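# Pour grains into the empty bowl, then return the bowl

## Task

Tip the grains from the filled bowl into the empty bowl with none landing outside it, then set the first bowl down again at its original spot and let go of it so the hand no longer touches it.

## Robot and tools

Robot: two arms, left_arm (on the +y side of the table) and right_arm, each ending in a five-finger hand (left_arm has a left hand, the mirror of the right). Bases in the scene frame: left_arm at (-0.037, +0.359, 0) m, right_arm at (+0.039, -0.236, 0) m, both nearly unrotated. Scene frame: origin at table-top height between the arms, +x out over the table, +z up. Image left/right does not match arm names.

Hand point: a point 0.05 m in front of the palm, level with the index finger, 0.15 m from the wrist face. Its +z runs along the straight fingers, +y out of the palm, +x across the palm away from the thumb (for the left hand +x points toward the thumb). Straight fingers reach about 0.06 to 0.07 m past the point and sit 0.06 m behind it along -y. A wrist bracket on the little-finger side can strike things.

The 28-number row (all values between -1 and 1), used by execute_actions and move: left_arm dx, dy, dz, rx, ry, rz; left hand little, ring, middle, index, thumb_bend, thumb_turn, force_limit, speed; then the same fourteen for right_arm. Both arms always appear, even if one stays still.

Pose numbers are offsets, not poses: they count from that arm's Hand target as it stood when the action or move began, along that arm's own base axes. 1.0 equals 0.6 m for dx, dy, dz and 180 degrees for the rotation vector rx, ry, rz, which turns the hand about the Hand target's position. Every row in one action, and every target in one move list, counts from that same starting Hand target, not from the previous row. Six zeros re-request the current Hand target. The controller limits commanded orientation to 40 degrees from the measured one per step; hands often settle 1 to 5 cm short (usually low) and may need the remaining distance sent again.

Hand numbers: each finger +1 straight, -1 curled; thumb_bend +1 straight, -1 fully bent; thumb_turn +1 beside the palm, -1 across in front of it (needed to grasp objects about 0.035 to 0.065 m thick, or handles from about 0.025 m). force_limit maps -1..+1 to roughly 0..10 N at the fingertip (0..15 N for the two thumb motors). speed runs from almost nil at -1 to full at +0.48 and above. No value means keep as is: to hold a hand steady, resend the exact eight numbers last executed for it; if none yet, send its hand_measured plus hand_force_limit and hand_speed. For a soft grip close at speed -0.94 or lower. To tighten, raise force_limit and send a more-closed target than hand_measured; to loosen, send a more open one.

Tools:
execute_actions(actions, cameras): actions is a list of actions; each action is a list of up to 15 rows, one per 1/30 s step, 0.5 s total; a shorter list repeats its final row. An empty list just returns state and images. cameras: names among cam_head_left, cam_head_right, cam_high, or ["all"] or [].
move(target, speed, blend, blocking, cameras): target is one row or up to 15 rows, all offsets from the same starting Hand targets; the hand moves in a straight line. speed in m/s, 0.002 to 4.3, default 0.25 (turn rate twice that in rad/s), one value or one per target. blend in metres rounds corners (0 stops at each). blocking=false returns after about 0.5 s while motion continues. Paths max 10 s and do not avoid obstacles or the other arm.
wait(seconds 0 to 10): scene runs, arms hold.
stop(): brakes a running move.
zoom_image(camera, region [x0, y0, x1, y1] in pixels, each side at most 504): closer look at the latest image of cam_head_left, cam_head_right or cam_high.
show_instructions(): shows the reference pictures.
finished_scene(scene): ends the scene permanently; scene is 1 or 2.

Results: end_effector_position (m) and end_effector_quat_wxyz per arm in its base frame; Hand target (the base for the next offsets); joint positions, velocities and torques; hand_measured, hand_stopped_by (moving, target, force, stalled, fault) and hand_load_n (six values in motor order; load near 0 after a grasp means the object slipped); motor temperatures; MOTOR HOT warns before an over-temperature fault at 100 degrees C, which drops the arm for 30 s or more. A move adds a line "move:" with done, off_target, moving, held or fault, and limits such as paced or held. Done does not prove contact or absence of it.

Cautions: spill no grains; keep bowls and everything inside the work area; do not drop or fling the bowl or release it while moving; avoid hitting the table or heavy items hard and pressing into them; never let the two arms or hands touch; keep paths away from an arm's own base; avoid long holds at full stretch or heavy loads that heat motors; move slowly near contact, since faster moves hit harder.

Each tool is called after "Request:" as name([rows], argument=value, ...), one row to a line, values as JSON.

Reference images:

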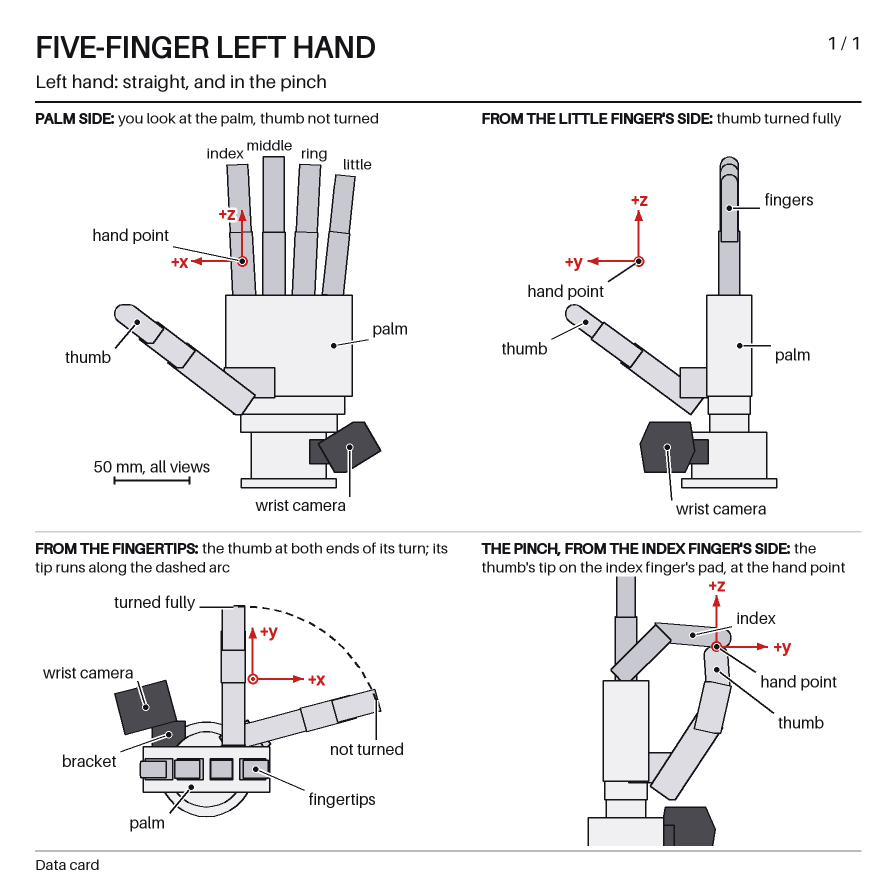

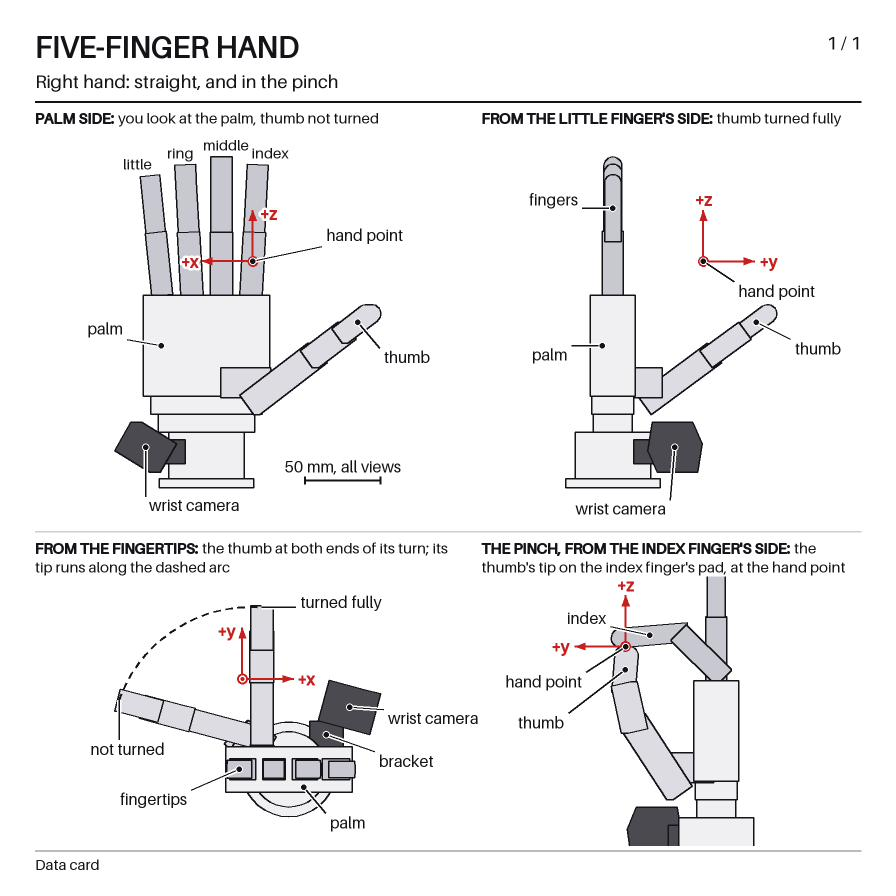

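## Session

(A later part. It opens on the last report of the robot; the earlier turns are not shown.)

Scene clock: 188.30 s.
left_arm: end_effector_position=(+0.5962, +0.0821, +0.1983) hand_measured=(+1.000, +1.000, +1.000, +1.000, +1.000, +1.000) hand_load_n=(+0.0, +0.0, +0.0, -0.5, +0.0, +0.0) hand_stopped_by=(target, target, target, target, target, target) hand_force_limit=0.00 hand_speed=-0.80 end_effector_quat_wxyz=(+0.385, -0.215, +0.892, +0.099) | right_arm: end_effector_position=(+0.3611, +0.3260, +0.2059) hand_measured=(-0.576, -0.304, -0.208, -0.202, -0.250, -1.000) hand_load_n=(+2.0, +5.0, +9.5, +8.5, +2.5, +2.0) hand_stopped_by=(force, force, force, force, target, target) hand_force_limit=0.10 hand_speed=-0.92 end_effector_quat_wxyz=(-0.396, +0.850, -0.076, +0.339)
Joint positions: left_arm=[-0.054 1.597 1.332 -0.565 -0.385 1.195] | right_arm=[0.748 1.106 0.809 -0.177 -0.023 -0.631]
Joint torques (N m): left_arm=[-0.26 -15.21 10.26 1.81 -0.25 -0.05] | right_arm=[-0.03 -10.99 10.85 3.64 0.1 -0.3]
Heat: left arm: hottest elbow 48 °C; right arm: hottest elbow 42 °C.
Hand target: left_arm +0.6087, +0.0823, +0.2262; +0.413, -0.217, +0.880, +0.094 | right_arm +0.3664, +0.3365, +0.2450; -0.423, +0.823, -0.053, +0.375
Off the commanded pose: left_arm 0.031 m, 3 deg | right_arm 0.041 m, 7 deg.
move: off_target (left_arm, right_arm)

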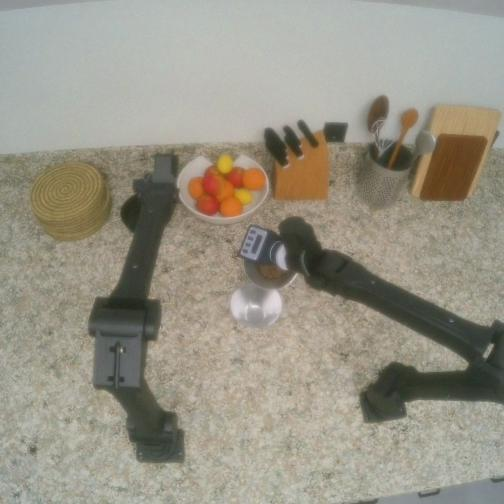

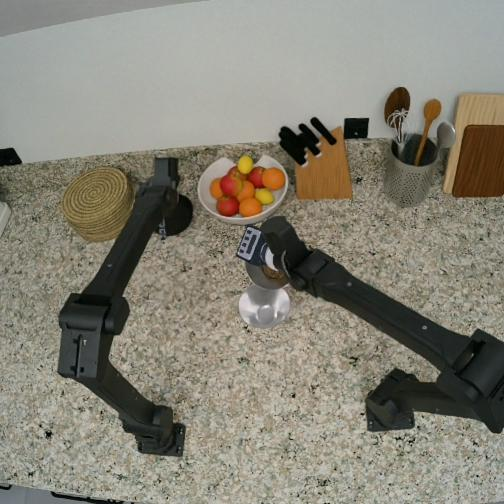

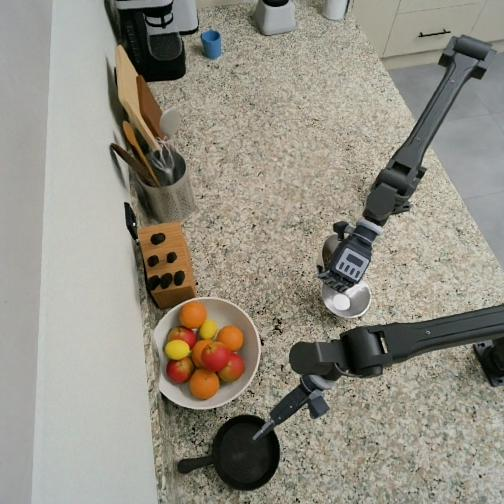

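Request:
move(target=[0,0,0,0,0,0,1,1,1,1,1,1,0,-0.8,-0.003,0,0,-0.1078,-0.2192,-0.0103,-0.75,-0.7,-0.65,-0.6,-0.25,-1,0.1,-0.92], cameras=["all"], speed=0.14)

Request:
zoom_image(camera="cam_head_right", region=[200, 220, 340, 360])

Request:
zoom_image(camera="cam_high", region=[270, 210, 400, 340])

Scene clock: 206.37 s.
left_arm: end_effector_position=(+0.5962, +0.0821, +0.1983) hand_measured=(+1.000, +1.000, +1.000, +1.000, +1.000, +1.000) hand_load_n=(+0.0, +0.0, +0.0, +0.0, +0.0, +0.0) hand_stopped_by=(target, target, target, target, target, target) hand_force_limit=0.00 hand_speed=-0.80 end_effector_quat_wxyz=(+0.385, -0.215, +0.892, +0.099) | right_arm: end_effector_position=(+0.3646, +0.3276, +0.2248) hand_measured=(-0.576, -0.304, -0.208, -0.202, -0.250, -1.000) hand_load_n=(+2.0, +4.5, +8.5, +8.0, +2.5, +2.0) hand_stopped_by=(force, force, force, force, target, target) hand_force_limit=0.10 hand_speed=-0.92 end_effector_quat_wxyz=(-0.265, +0.727, +0.133, +0.619)
Joint positions: left_arm=[-0.054 1.597 1.332 -0.565 -0.385 1.195] | right_arm=[0.983 1.146 0.564 0.481 0.396 -1.309]
Joint torques (N m): left_arm=[-0.15 -14.97 10.26 1.83 -0.26 -0.04] | right_arm=[0.15 -7.41 9.46 3.54 0.11 -0.39]
Heat: left arm: hottest elbow 48 °C; right arm: hottest elbow 42 °C.
Hand target: left_arm +0.6087, +0.0823, +0.2262; +0.413, -0.217, +0.880, +0.094 | right_arm +0.3646, +0.3365, +0.2450; -0.267, +0.706, +0.142, +0.640
Off the commanded pose: left_arm 0.031 m, 3 deg | right_arm 0.022 m, 4 deg.
move: off_target (left_arm, right_arm)

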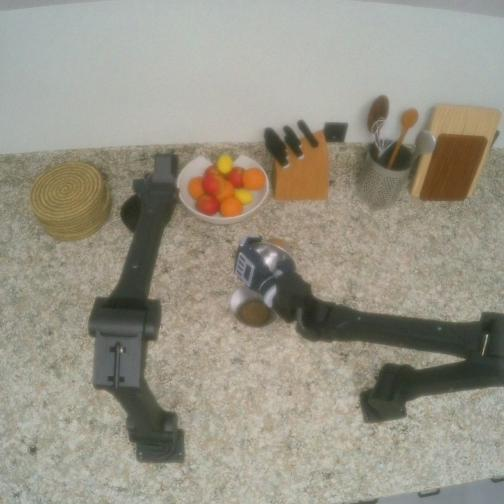

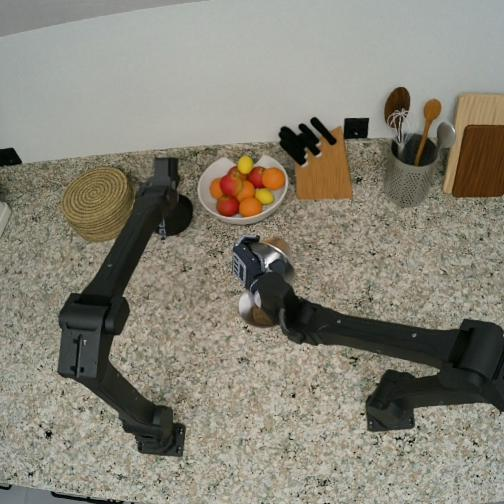

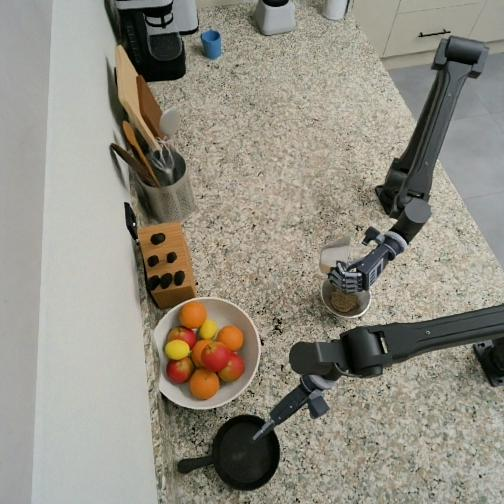

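Scaled by 3.600 from the camera's 504x504 image, which has a finer 720x720 frame.

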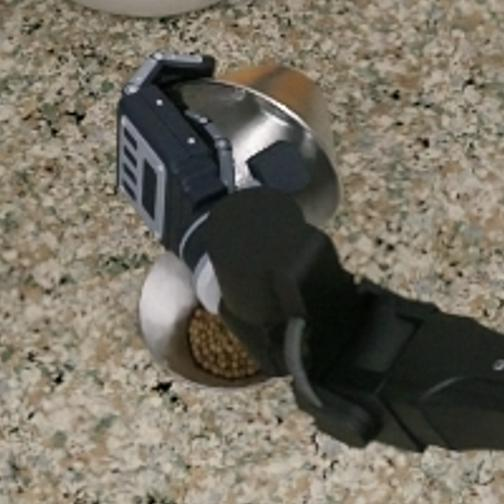

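Scaled by 3.877 from the camera's 504x504 image, which has a finer 720x720 frame.

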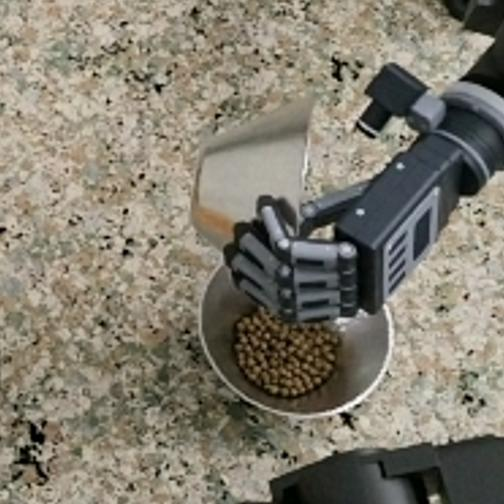

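Request:
move(target=[0,0,0,0,0,0,1,1,1,1,1,1,0,-0.8,-0.026,0.031,-0.01,-0.057,-0.1384,-0.0077,-0.75,-0.7,-0.65,-0.6,-0.25,-1,0.1,-0.92], cameras=["all"], speed=0.16)

Request:
zoom_image(camera="cam_head_right", region=[200, 220, 340, 360])

Request:
zoom_image(camera="cam_high", region=[270, 210, 400, 340])

Scene clock: 223.73 s.
left_arm: end_effector_position=(+0.5962, +0.0821, +0.1983) hand_measured=(+1.000, +1.000, +1.000, +1.000, +1.000, +1.000) hand_load_n=(+0.0, +0.0, +0.0, +0.0, +0.0, +0.0) hand_stopped_by=(target, target, target, target, target, target) hand_force_limit=0.00 hand_speed=-0.80 end_effector_quat_wxyz=(+0.385, -0.215, +0.892, +0.099) | right_arm: end_effector_position=(+0.3541, +0.3464, +0.2229) hand_measured=(-0.576, -0.304, -0.208, -0.202, -0.250, -1.000) hand_load_n=(+2.0, +4.5, +7.5, +7.5, +2.5, +2.0) hand_stopped_by=(force, force, force, force, target, target) hand_force_limit=0.10 hand_speed=-0.92 end_effector_quat_wxyz=(-0.158, +0.598, +0.237, +0.750)
Joint positions: left_arm=[-0.054 1.597 1.332 -0.565 -0.385 1.195] | right_arm=[1.082 1.466 0.475 1.189 0.49 -1.835]
Joint torques (N m): left_arm=[0.15 -14.51 10.26 1.85 -0.29 0] | right_arm=[0.03 -9.35 6.58 3.26 -0.36 -0.41]
Heat: left arm: hottest elbow 48 °C; right arm: hottest elbow 41 °C.
Hand target: left_arm +0.6087, +0.0823, +0.2262; +0.413, -0.217, +0.880, +0.094 | right_arm +0.3490, +0.3551, +0.2390; -0.159, +0.574, +0.244, +0.765
Off the commanded pose: left_arm 0.031 m, 3 deg | right_arm 0.019 m, 3 deg.
move: off_target (left_arm, right_arm)

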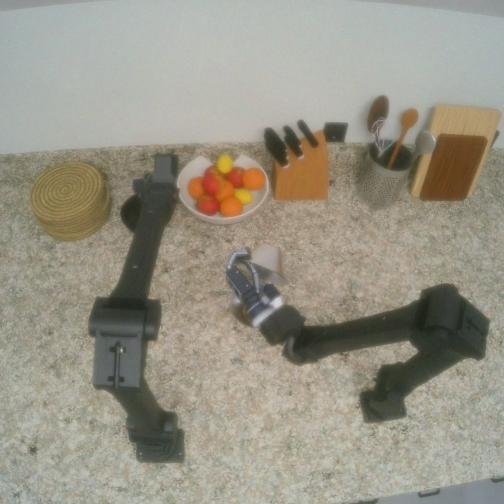

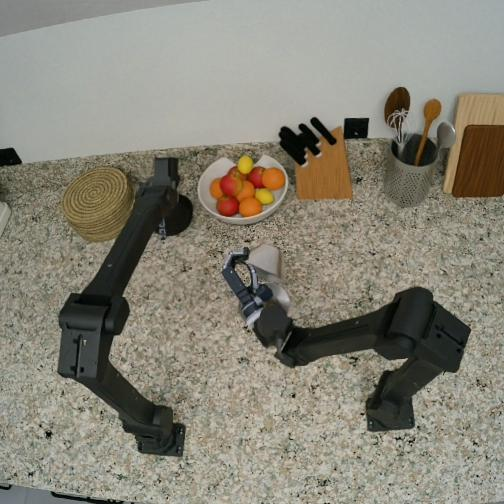

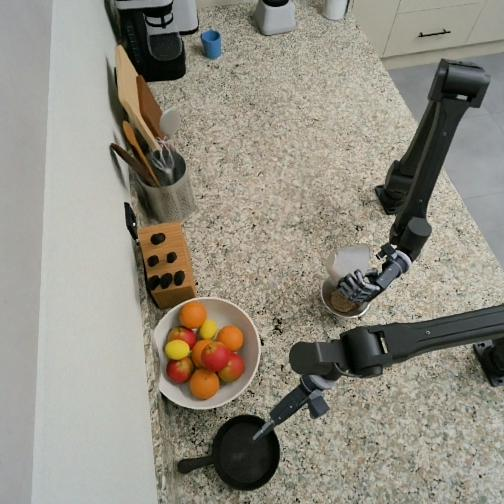

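Scaled by 3.600 from the camera's 504x504 image, which has a finer 720x720 frame.

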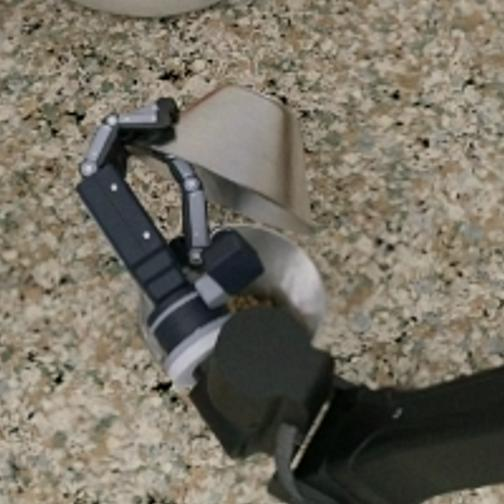

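Scaled by 3.877 from the camera's 504x504 image, which has a finer 720x720 frame.

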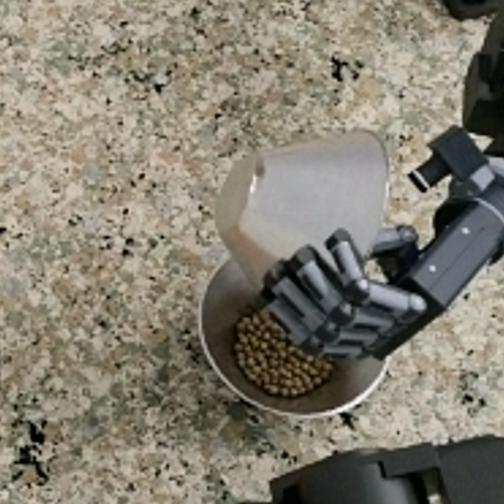

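Request:
move([
  [0,0,0,0,0,0,1,1,1,1,1,1,0,-0.8,0.045,-0.005,0.018,0.2689,0.5218,0.0355,-0.75,-0.7,-0.65,-0.6,-0.25,-1,0.1,-0.92],
  [0,0,0,0,0,0,1,1,1,1,1,1,0,-0.8,-0.0783,-0.3117,-0.1567,0.3638,0.4614,-0.05,-0.75,-0.7,-0.65,-0.6,-0.25,-1,0.1,-0.92],
], cameras=["all"], blend=[0.02, 0], speed=[0.25, 0.13])

Request:
zoom_image(camera="cam_head_right", region=[190, 240, 390, 340])

Request:
zoom_image(camera="cam_head_right", region=[290, 250, 390, 350])

Request:
zoom_image(camera="cam_head_left", region=[280, 250, 380, 350])

Request:
zoom_image(camera="cam_high", region=[280, 180, 380, 280])

Scene clock: 253.73 s.
left_arm: end_effector_position=(+0.5962, +0.0821, +0.1983) hand_measured=(+1.000, +1.000, +1.000, +1.000, +1.000, +1.000) hand_load_n=(+0.0, +0.0, +0.0, -0.5, +0.0, +0.0) hand_stopped_by=(target, target, target, target, target, target) hand_force_limit=0.00 hand_speed=-0.80 end_effector_quat_wxyz=(+0.385, -0.215, +0.892, +0.099) | right_arm: end_effector_position=(+0.2913, +0.1684, +0.1222) hand_measured=(-0.576, -0.304, -0.208, -0.202, -0.250, -1.000) hand_load_n=(+2.5, +5.5, +9.0, +8.0, +2.5, +2.0) hand_stopped_by=(force, force, force, force, target, target) hand_force_limit=0.10 hand_speed=-0.92 end_effector_quat_wxyz=(-0.458, +0.780, -0.371, +0.213)
Joint positions: left_arm=[-0.054 1.597 1.332 -0.565 -0.385 1.195] | right_arm=[0.266 0.739 0.4 -0.214 -0.368 -0.21]
Joint torques (N m): left_arm=[-0.32 -15.44 10.25 1.91 -0.24 -0.04] | right_arm=[-1.67 -4.66 10.39 2.62 -0.42 0.16]
Heat: left arm: hottest elbow 48 °C; right arm: hottest elbow 40 °C.
Hand target: left_arm +0.6087, +0.0823, +0.2262; +0.413, -0.217, +0.880, +0.094 | right_arm +0.3020, +0.1680, +0.1450; -0.480, +0.762, -0.369, +0.232
Off the commanded pose: left_arm 0.031 m, 3 deg | right_arm 0.025 m, 4 deg.
move: off_target (left_arm, right_arm)

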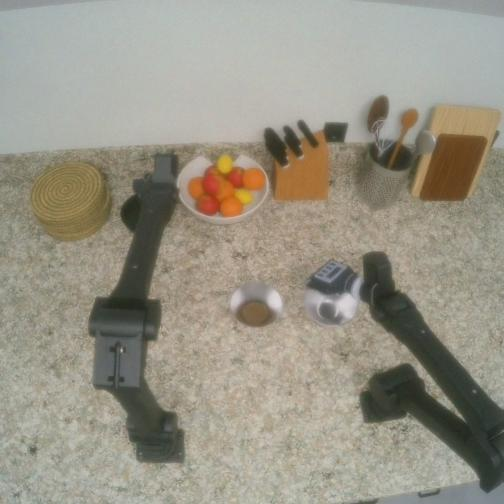

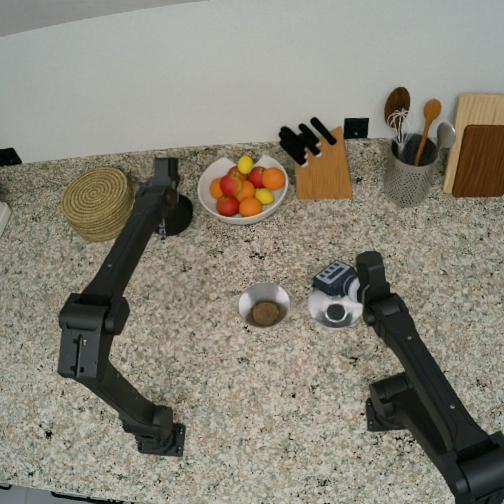

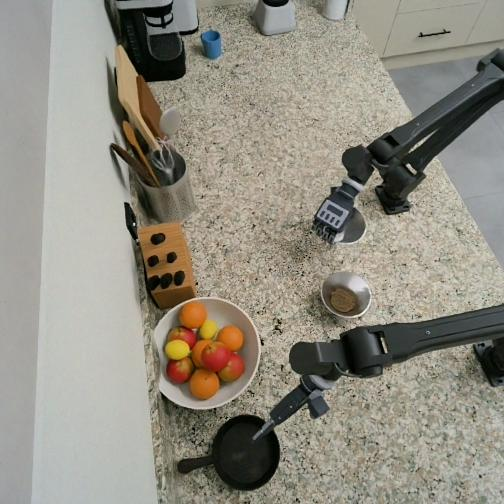

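Scaled by 2.520 from the camera's 504x504 image, which has a finer 720x720 frame.

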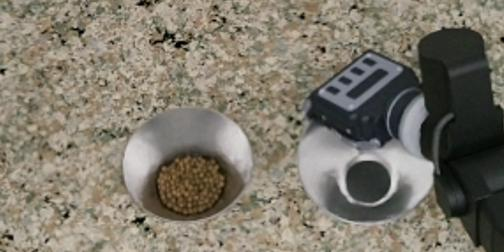

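Scaled by 5.040 from the camera's 504x504 image, which has a finer 720x720 frame.

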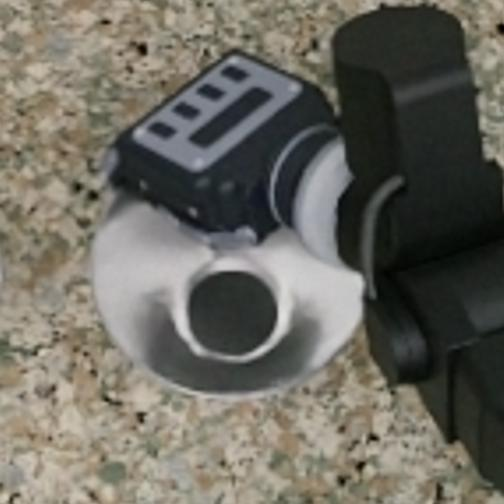

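Scaled by 5.040 from the camera's 504x504 image, which has a finer 720x720 frame.

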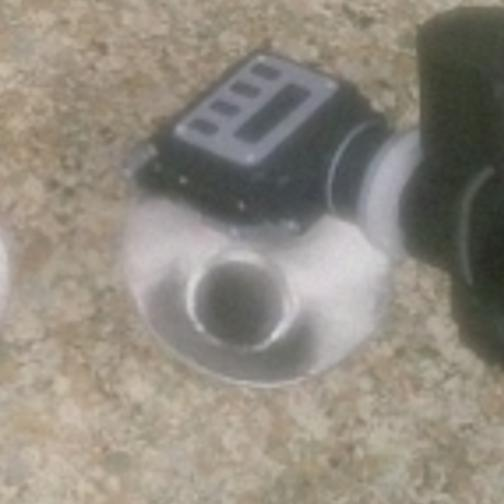

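Scaled by 5.040 from the camera's 504x504 image, which has a finer 720x720 frame.

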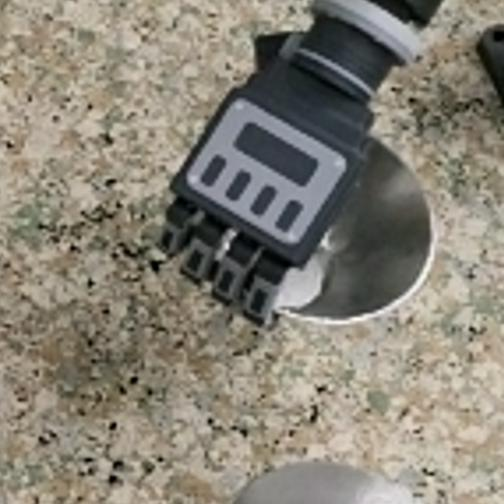

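Request:
move(target=[0,0,0,0,0,0,1,1,1,1,1,1,0,-0.8,0.0062,-0.0067,-0.109,-0.014,0.0173,0,-0.75,-0.7,-0.65,-0.6,-0.25,-1,0.1,-0.92], cameras=["all"], speed=0.08)

Request:
zoom_image(camera="cam_head_right", region=[290, 250, 390, 350])

Request:
zoom_image(camera="cam_high", region=[280, 180, 380, 280])

Scene clock: 275.57 s.
left_arm: end_effector_position=(+0.5962, +0.0821, +0.1983) hand_measured=(+1.000, +1.000, +1.000, +1.000, +1.000, +1.000) hand_load_n=(+0.0, +0.0, +0.0, +0.0, +0.0, +0.0) hand_stopped_by=(target, target, target, target, target, target) hand_force_limit=0.00 hand_speed=-0.80 end_effector_quat_wxyz=(+0.385, -0.215, +0.892, +0.099) | right_arm: end_effector_position=(+0.2892, +0.1654, +0.0657) hand_measured=(-0.576, -0.304, -0.208, -0.202, -0.250, -1.000) hand_load_n=(+2.5, +5.5, +9.5, +8.0, +2.5, +2.0) hand_stopped_by=(force, force, force, force, target, target) hand_force_limit=0.10 hand_speed=-0.92 end_effector_quat_wxyz=(-0.439, +0.788, -0.385, +0.196)
Joint positions: left_arm=[-0.054 1.597 1.332 -0.565 -0.385 1.195] | right_arm=[0.262 0.877 0.318 -0.055 -0.363 -0.21]
Joint torques (N m): left_arm=[-0.32 -14.86 10.15 1.78 -0.21 -0.01] | right_arm=[-1.73 -3.49 9.48 3.14 -0.11 -0.11]
Motor temperatures (°C): left_arm=[26 33 49 25 28 26] | right_arm=[29 30 41 29 27 27]
Heat: left arm: hottest elbow 49 °C; right arm: hottest elbow 41 °C.
Hand target: left_arm +0.6087, +0.0823, +0.2262; +0.413, -0.217, +0.880, +0.094 | right_arm +0.3057, +0.1640, +0.0796; -0.453, +0.778, -0.377, +0.219
Off the commanded pose: left_arm 0.031 m, 3 deg | right_arm 0.022 m, 3 deg.
move: off_target (left_arm, right_arm)

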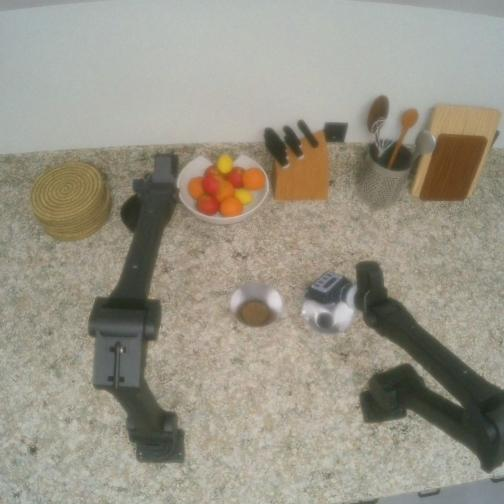

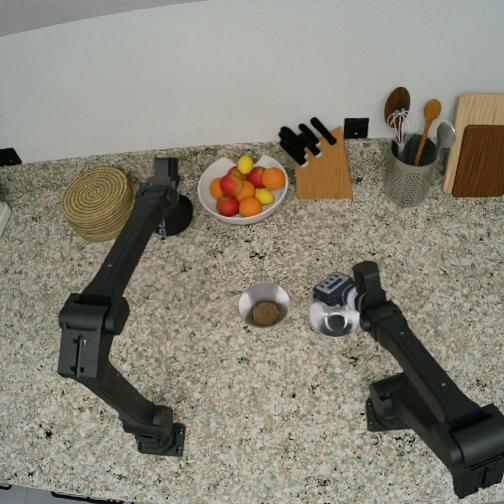

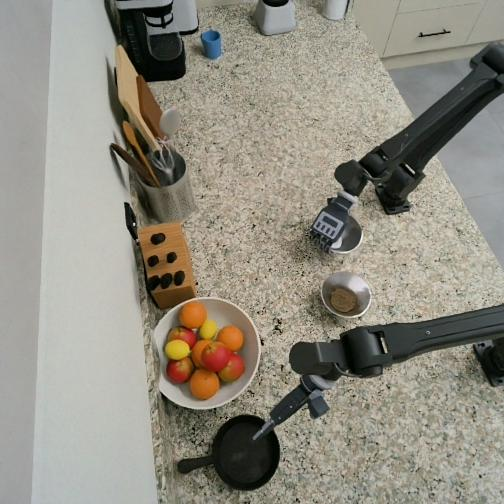

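Scaled by 5.040 from the camera's 504x504 image, which has a finer 720x720 frame.

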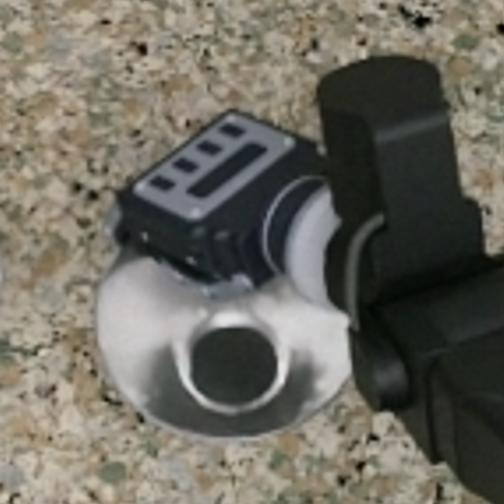

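Scaled by 5.040 from the camera's 504x504 image, which has a finer 720x720 frame.

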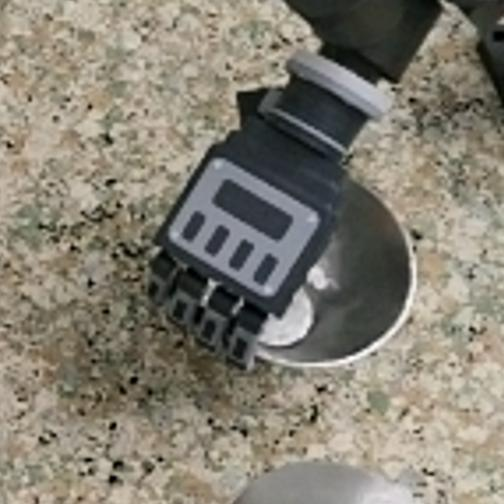

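Request:
move(target=[0,0,0,0,0,0,1,1,1,1,1,1,0,-0.8,0.003,-0.011,-0.0468,0,0,0,-0.75,-0.7,-0.65,-0.6,-0.25,-1,0.1,-0.92], cameras=["all"], speed=0.05)

Request:
zoom_image(camera="cam_head_right", region=[290, 250, 390, 350])

Request:
zoom_image(camera="cam_high", region=[280, 180, 380, 280])

Scene clock: 290.37 s.
left_arm: end_effector_position=(+0.5962, +0.0821, +0.1983) hand_measured=(+1.000, +1.000, +1.000, +1.000, +1.000, +1.000) hand_load_n=(+0.0, +0.0, +0.0, +0.0, +0.0, +0.0) hand_stopped_by=(target, target, target, target, target, target) hand_force_limit=0.00 hand_speed=-0.80 end_effector_quat_wxyz=(+0.385, -0.215, +0.892, +0.099) | right_arm: end_effector_position=(+0.2958, +0.1614, +0.0454) hand_measured=(-0.576, -0.304, -0.208, -0.202, -0.250, -1.000) hand_load_n=(+3.5, +5.0, +6.0, +7.0, +2.5, +2.0) hand_stopped_by=(force, force, force, force, target, target) hand_force_limit=0.10 hand_speed=-0.92 end_effector_quat_wxyz=(-0.445, +0.782, -0.388, +0.200)
Joint positions: left_arm=[-0.054 1.597 1.332 -0.565 -0.385 1.195] | right_arm=[0.234 0.963 0.28 0.083 -0.383 -0.212]
Joint torques (N m): left_arm=[-0.44 -15.62 10.26 1.87 -0.24 -0.02] | right_arm=[-1.73 -3.19 8.08 2.96 -0.32 -0.15]
Heat: left arm: hottest elbow 49 °C; right arm: hottest elbow 40 °C.
Hand target: left_arm +0.6087, +0.0823, +0.2262; +0.413, -0.217, +0.880, +0.094 | right_arm +0.3075, +0.1574, +0.0515; -0.453, +0.778, -0.377, +0.219
Off the commanded pose: left_arm 0.031 m, 3 deg | right_arm 0.014 m, 3 deg.
move: off_target (left_arm, right_arm)

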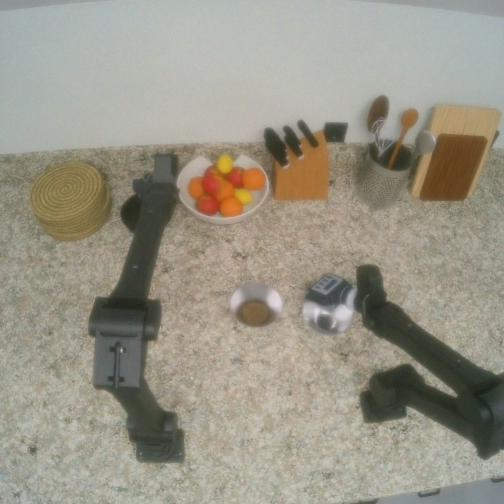

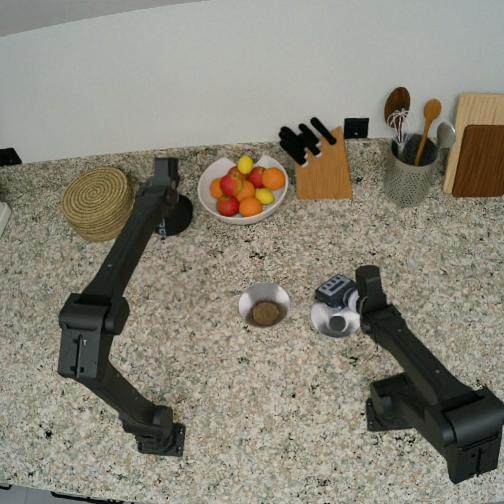

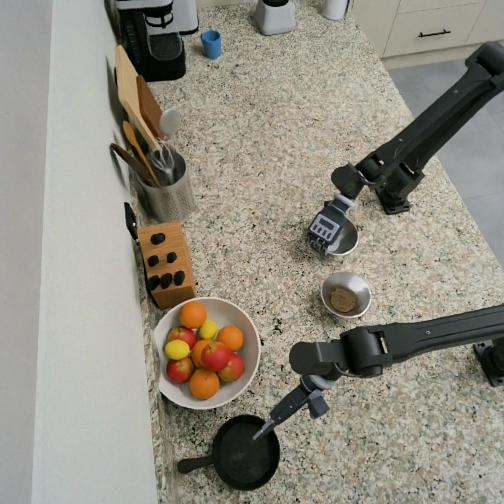

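Scaled by 5.040 from the camera's 504x504 image, which has a finer 720x720 frame.

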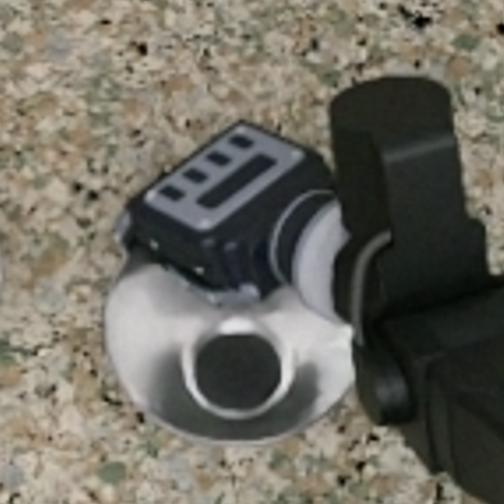

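Scaled by 5.040 from the camera's 504x504 image, which has a finer 720x720 frame.

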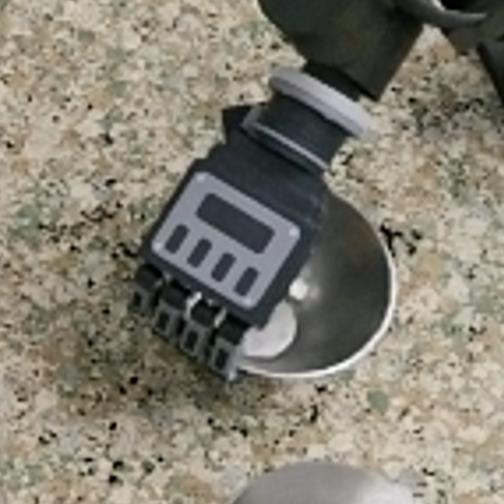

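Request:
move(target=[0,0,0,0,0,0,1,1,1,1,1,1,0,-0.8,0,0,0,0,0,0,0.65,0.65,0.65,0.65,-0.25,-1,0.1,-0.75], cameras=["all"], speed=0.05)

Request:
zoom_image(camera="cam_head_right", region=[180, 220, 380, 380])

Request:
zoom_image(camera="cam_high", region=[250, 180, 430, 380])

Scene clock: 301.30 s.
left_arm: end_effector_position=(+0.5962, +0.0821, +0.1983) hand_measured=(+1.000, +1.000, +1.000, +1.000, +1.000, +1.000) hand_load_n=(+0.0, +0.0, +0.0, +0.0, +0.0, +0.0) hand_stopped_by=(target, target, target, target, target, target) hand_force_limit=0.00 hand_speed=-0.80 end_effector_quat_wxyz=(+0.385, -0.215, +0.892, +0.099) | right_arm: end_effector_position=(+0.2968, +0.1605, +0.0454) hand_measured=(+0.650, +0.650, +0.650, +0.650, -0.250, -1.000) hand_load_n=(+0.0, +0.0, +0.0, +0.0, +0.5, +0.0) hand_stopped_by=(target, target, target, target, target, target) hand_force_limit=0.10 hand_speed=-0.75 end_effector_quat_wxyz=(-0.445, +0.781, -0.388, +0.202)
Joint positions: left_arm=[-0.054 1.597 1.332 -0.565 -0.385 1.195] | right_arm=[0.231 0.965 0.28 0.086 -0.383 -0.214]
Joint torques (N m): left_arm=[-0.26 -14.92 10.19 1.91 -0.28 -0.03] | right_arm=[-1.61 -3.49 8.08 2.91 -0.32 -0.14]
Heat: left arm: hottest elbow 49 °C; right arm: hottest elbow 39 °C.
Hand target: left_arm +0.6087, +0.0823, +0.2262; +0.413, -0.217, +0.880, +0.094 | right_arm +0.3075, +0.1574, +0.0515; -0.453, +0.778, -0.377, +0.219
Off the commanded pose: left_arm 0.031 m, 3 deg | right_arm 0.013 m, 3 deg.
move: off_target (left_arm, right_arm)

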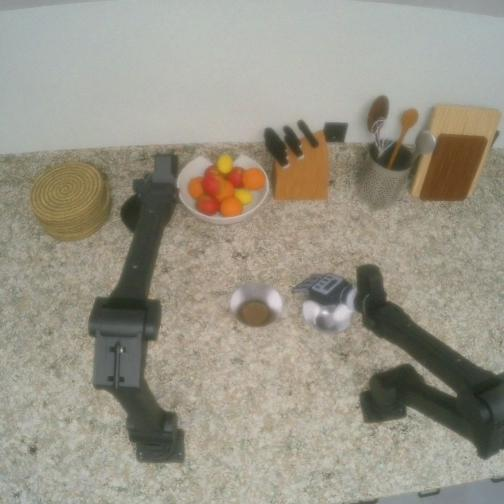

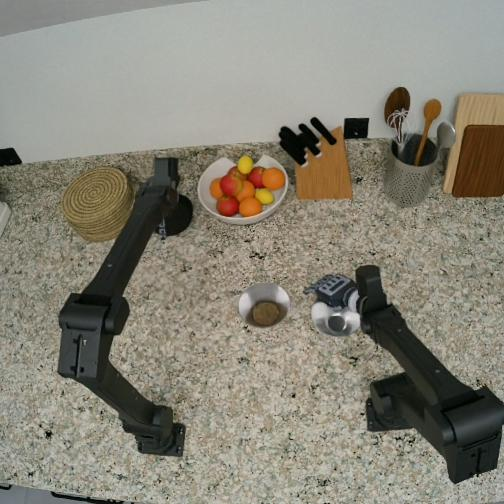

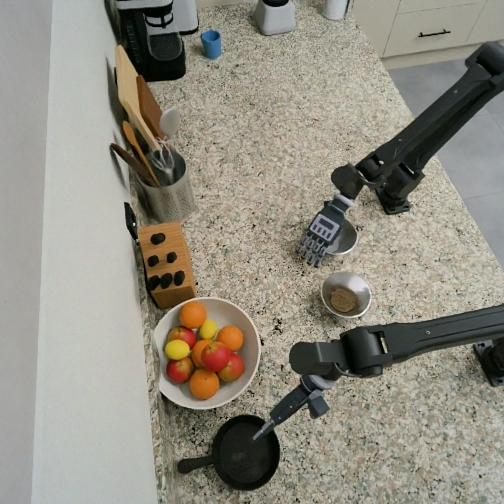

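Scaled by 2.520 from the camera's 504x504 image, which has a finer 720x720 frame.

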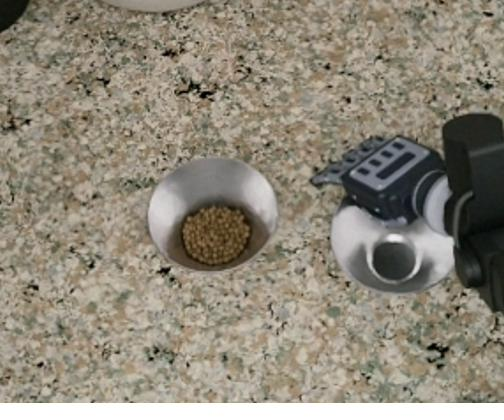

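Scaled by 2.520 from the camera's 504x504 image, which has a finer 720x720 frame.

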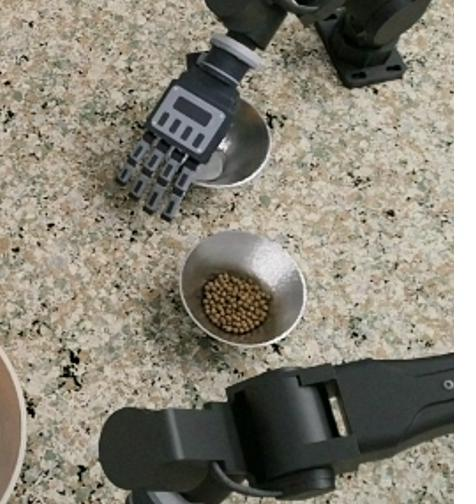

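Request:
move([
  [0,0,0,0,0,0,1,1,1,1,1,1,0,-0.8,0,0,0,0,0,0,0.8,0.8,0.8,0.8,-0.25,-1,-0.5,-0.5],
  [0,0,0,0,0,0,1,1,1,1,1,1,0,-0.8,0.012,0.008,0.25,0,0,0,0.8,0.8,0.8,0.8,-0.25,-1,-0.5,-0.5],
], cameras=["all"], speed=0.1)

Request:
zoom_image(camera="cam_head_right", region=[180, 220, 380, 380])

Request:
zoom_image(camera="cam_high", region=[250, 180, 430, 380])

Scene clock: 317.47 s.
left_arm: end_effector_position=(+0.5962, +0.0821, +0.1983) hand_measured=(+1.000, +1.000, +1.000, +1.000, +1.000, +1.000) hand_load_n=(+0.0, +0.0, +0.0, +0.0, +0.0, +0.0) hand_stopped_by=(target, target, target, target, target, target) hand_force_limit=0.00 hand_speed=-0.80 end_effector_quat_wxyz=(+0.385, -0.215, +0.892, +0.099) | right_arm: end_effector_position=(+0.3012, +0.1610, +0.1658) hand_measured=(+0.800, +0.800, +0.800, +0.800, -0.250, -1.000) hand_load_n=(+0.0, +0.0, +0.0, -0.5, +0.0, +0.0) hand_stopped_by=(target, target, target, target, target, target) hand_force_limit=-0.50 hand_speed=-0.50 end_effector_quat_wxyz=(-0.436, +0.786, -0.394, +0.193)
Joint positions: left_arm=[-0.054 1.597 1.332 -0.565 -0.385 1.195] | right_arm=[0.231 0.757 0.558 -0.428 -0.38 -0.214]
Joint torques (N m): left_arm=[-0.21 -15.33 10.17 2.06 -0.28 -0.03] | right_arm=[-0.62 -4.42 14.39 0.96 -0.1 -0.05]
Heat: left arm: hottest elbow 49 °C; right arm: hottest elbow 39 °C.
Hand target: left_arm +0.6087, +0.0823, +0.2262; +0.413, -0.217, +0.880, +0.094 | right_arm +0.3147, +0.1622, +0.2015; -0.453, +0.778, -0.377, +0.219
Off the commanded pose: left_arm 0.031 m, 3 deg | right_arm 0.038 m, 4 deg.
move: off_target (left_arm, right_arm)

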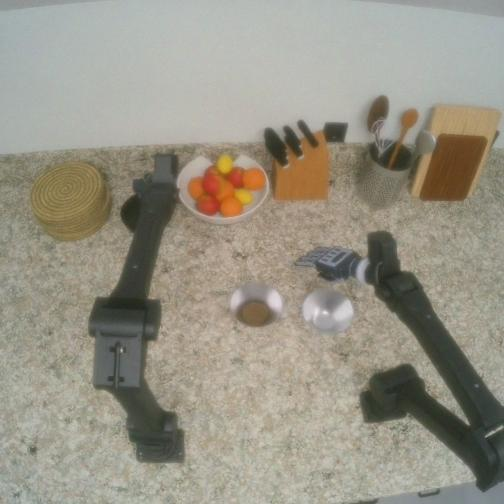

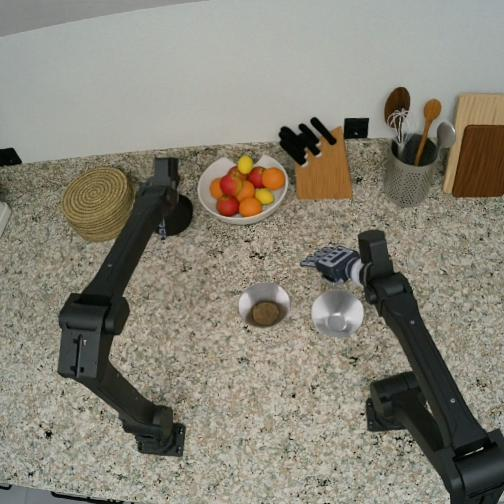

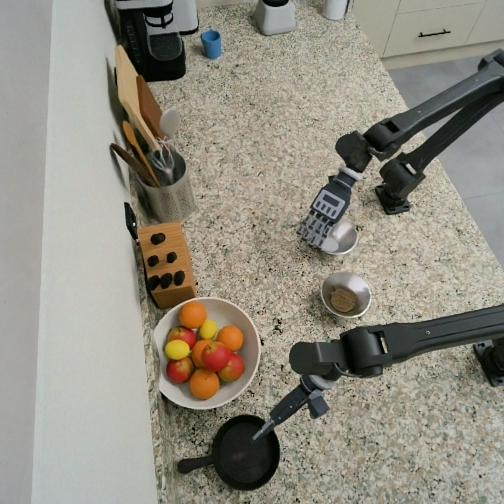

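Scaled by 2.520 from the camera's 504x504 image, which has a finer 720x720 frame.

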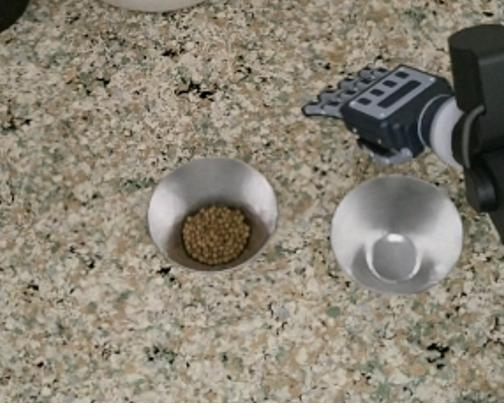

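Scaled by 2.520 from the camera's 504x504 image, which has a finer 720x720 frame.

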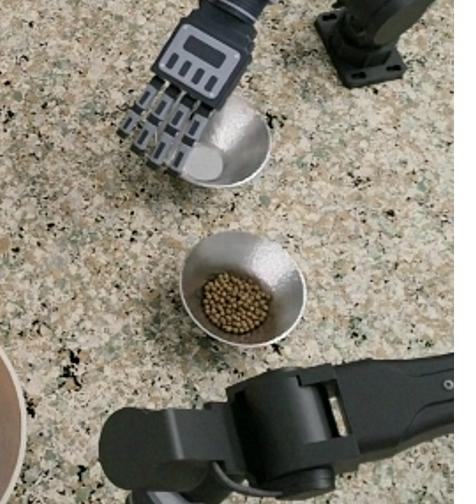

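Request:
finished_scene(scene=2)

The scene is finished: the task was done.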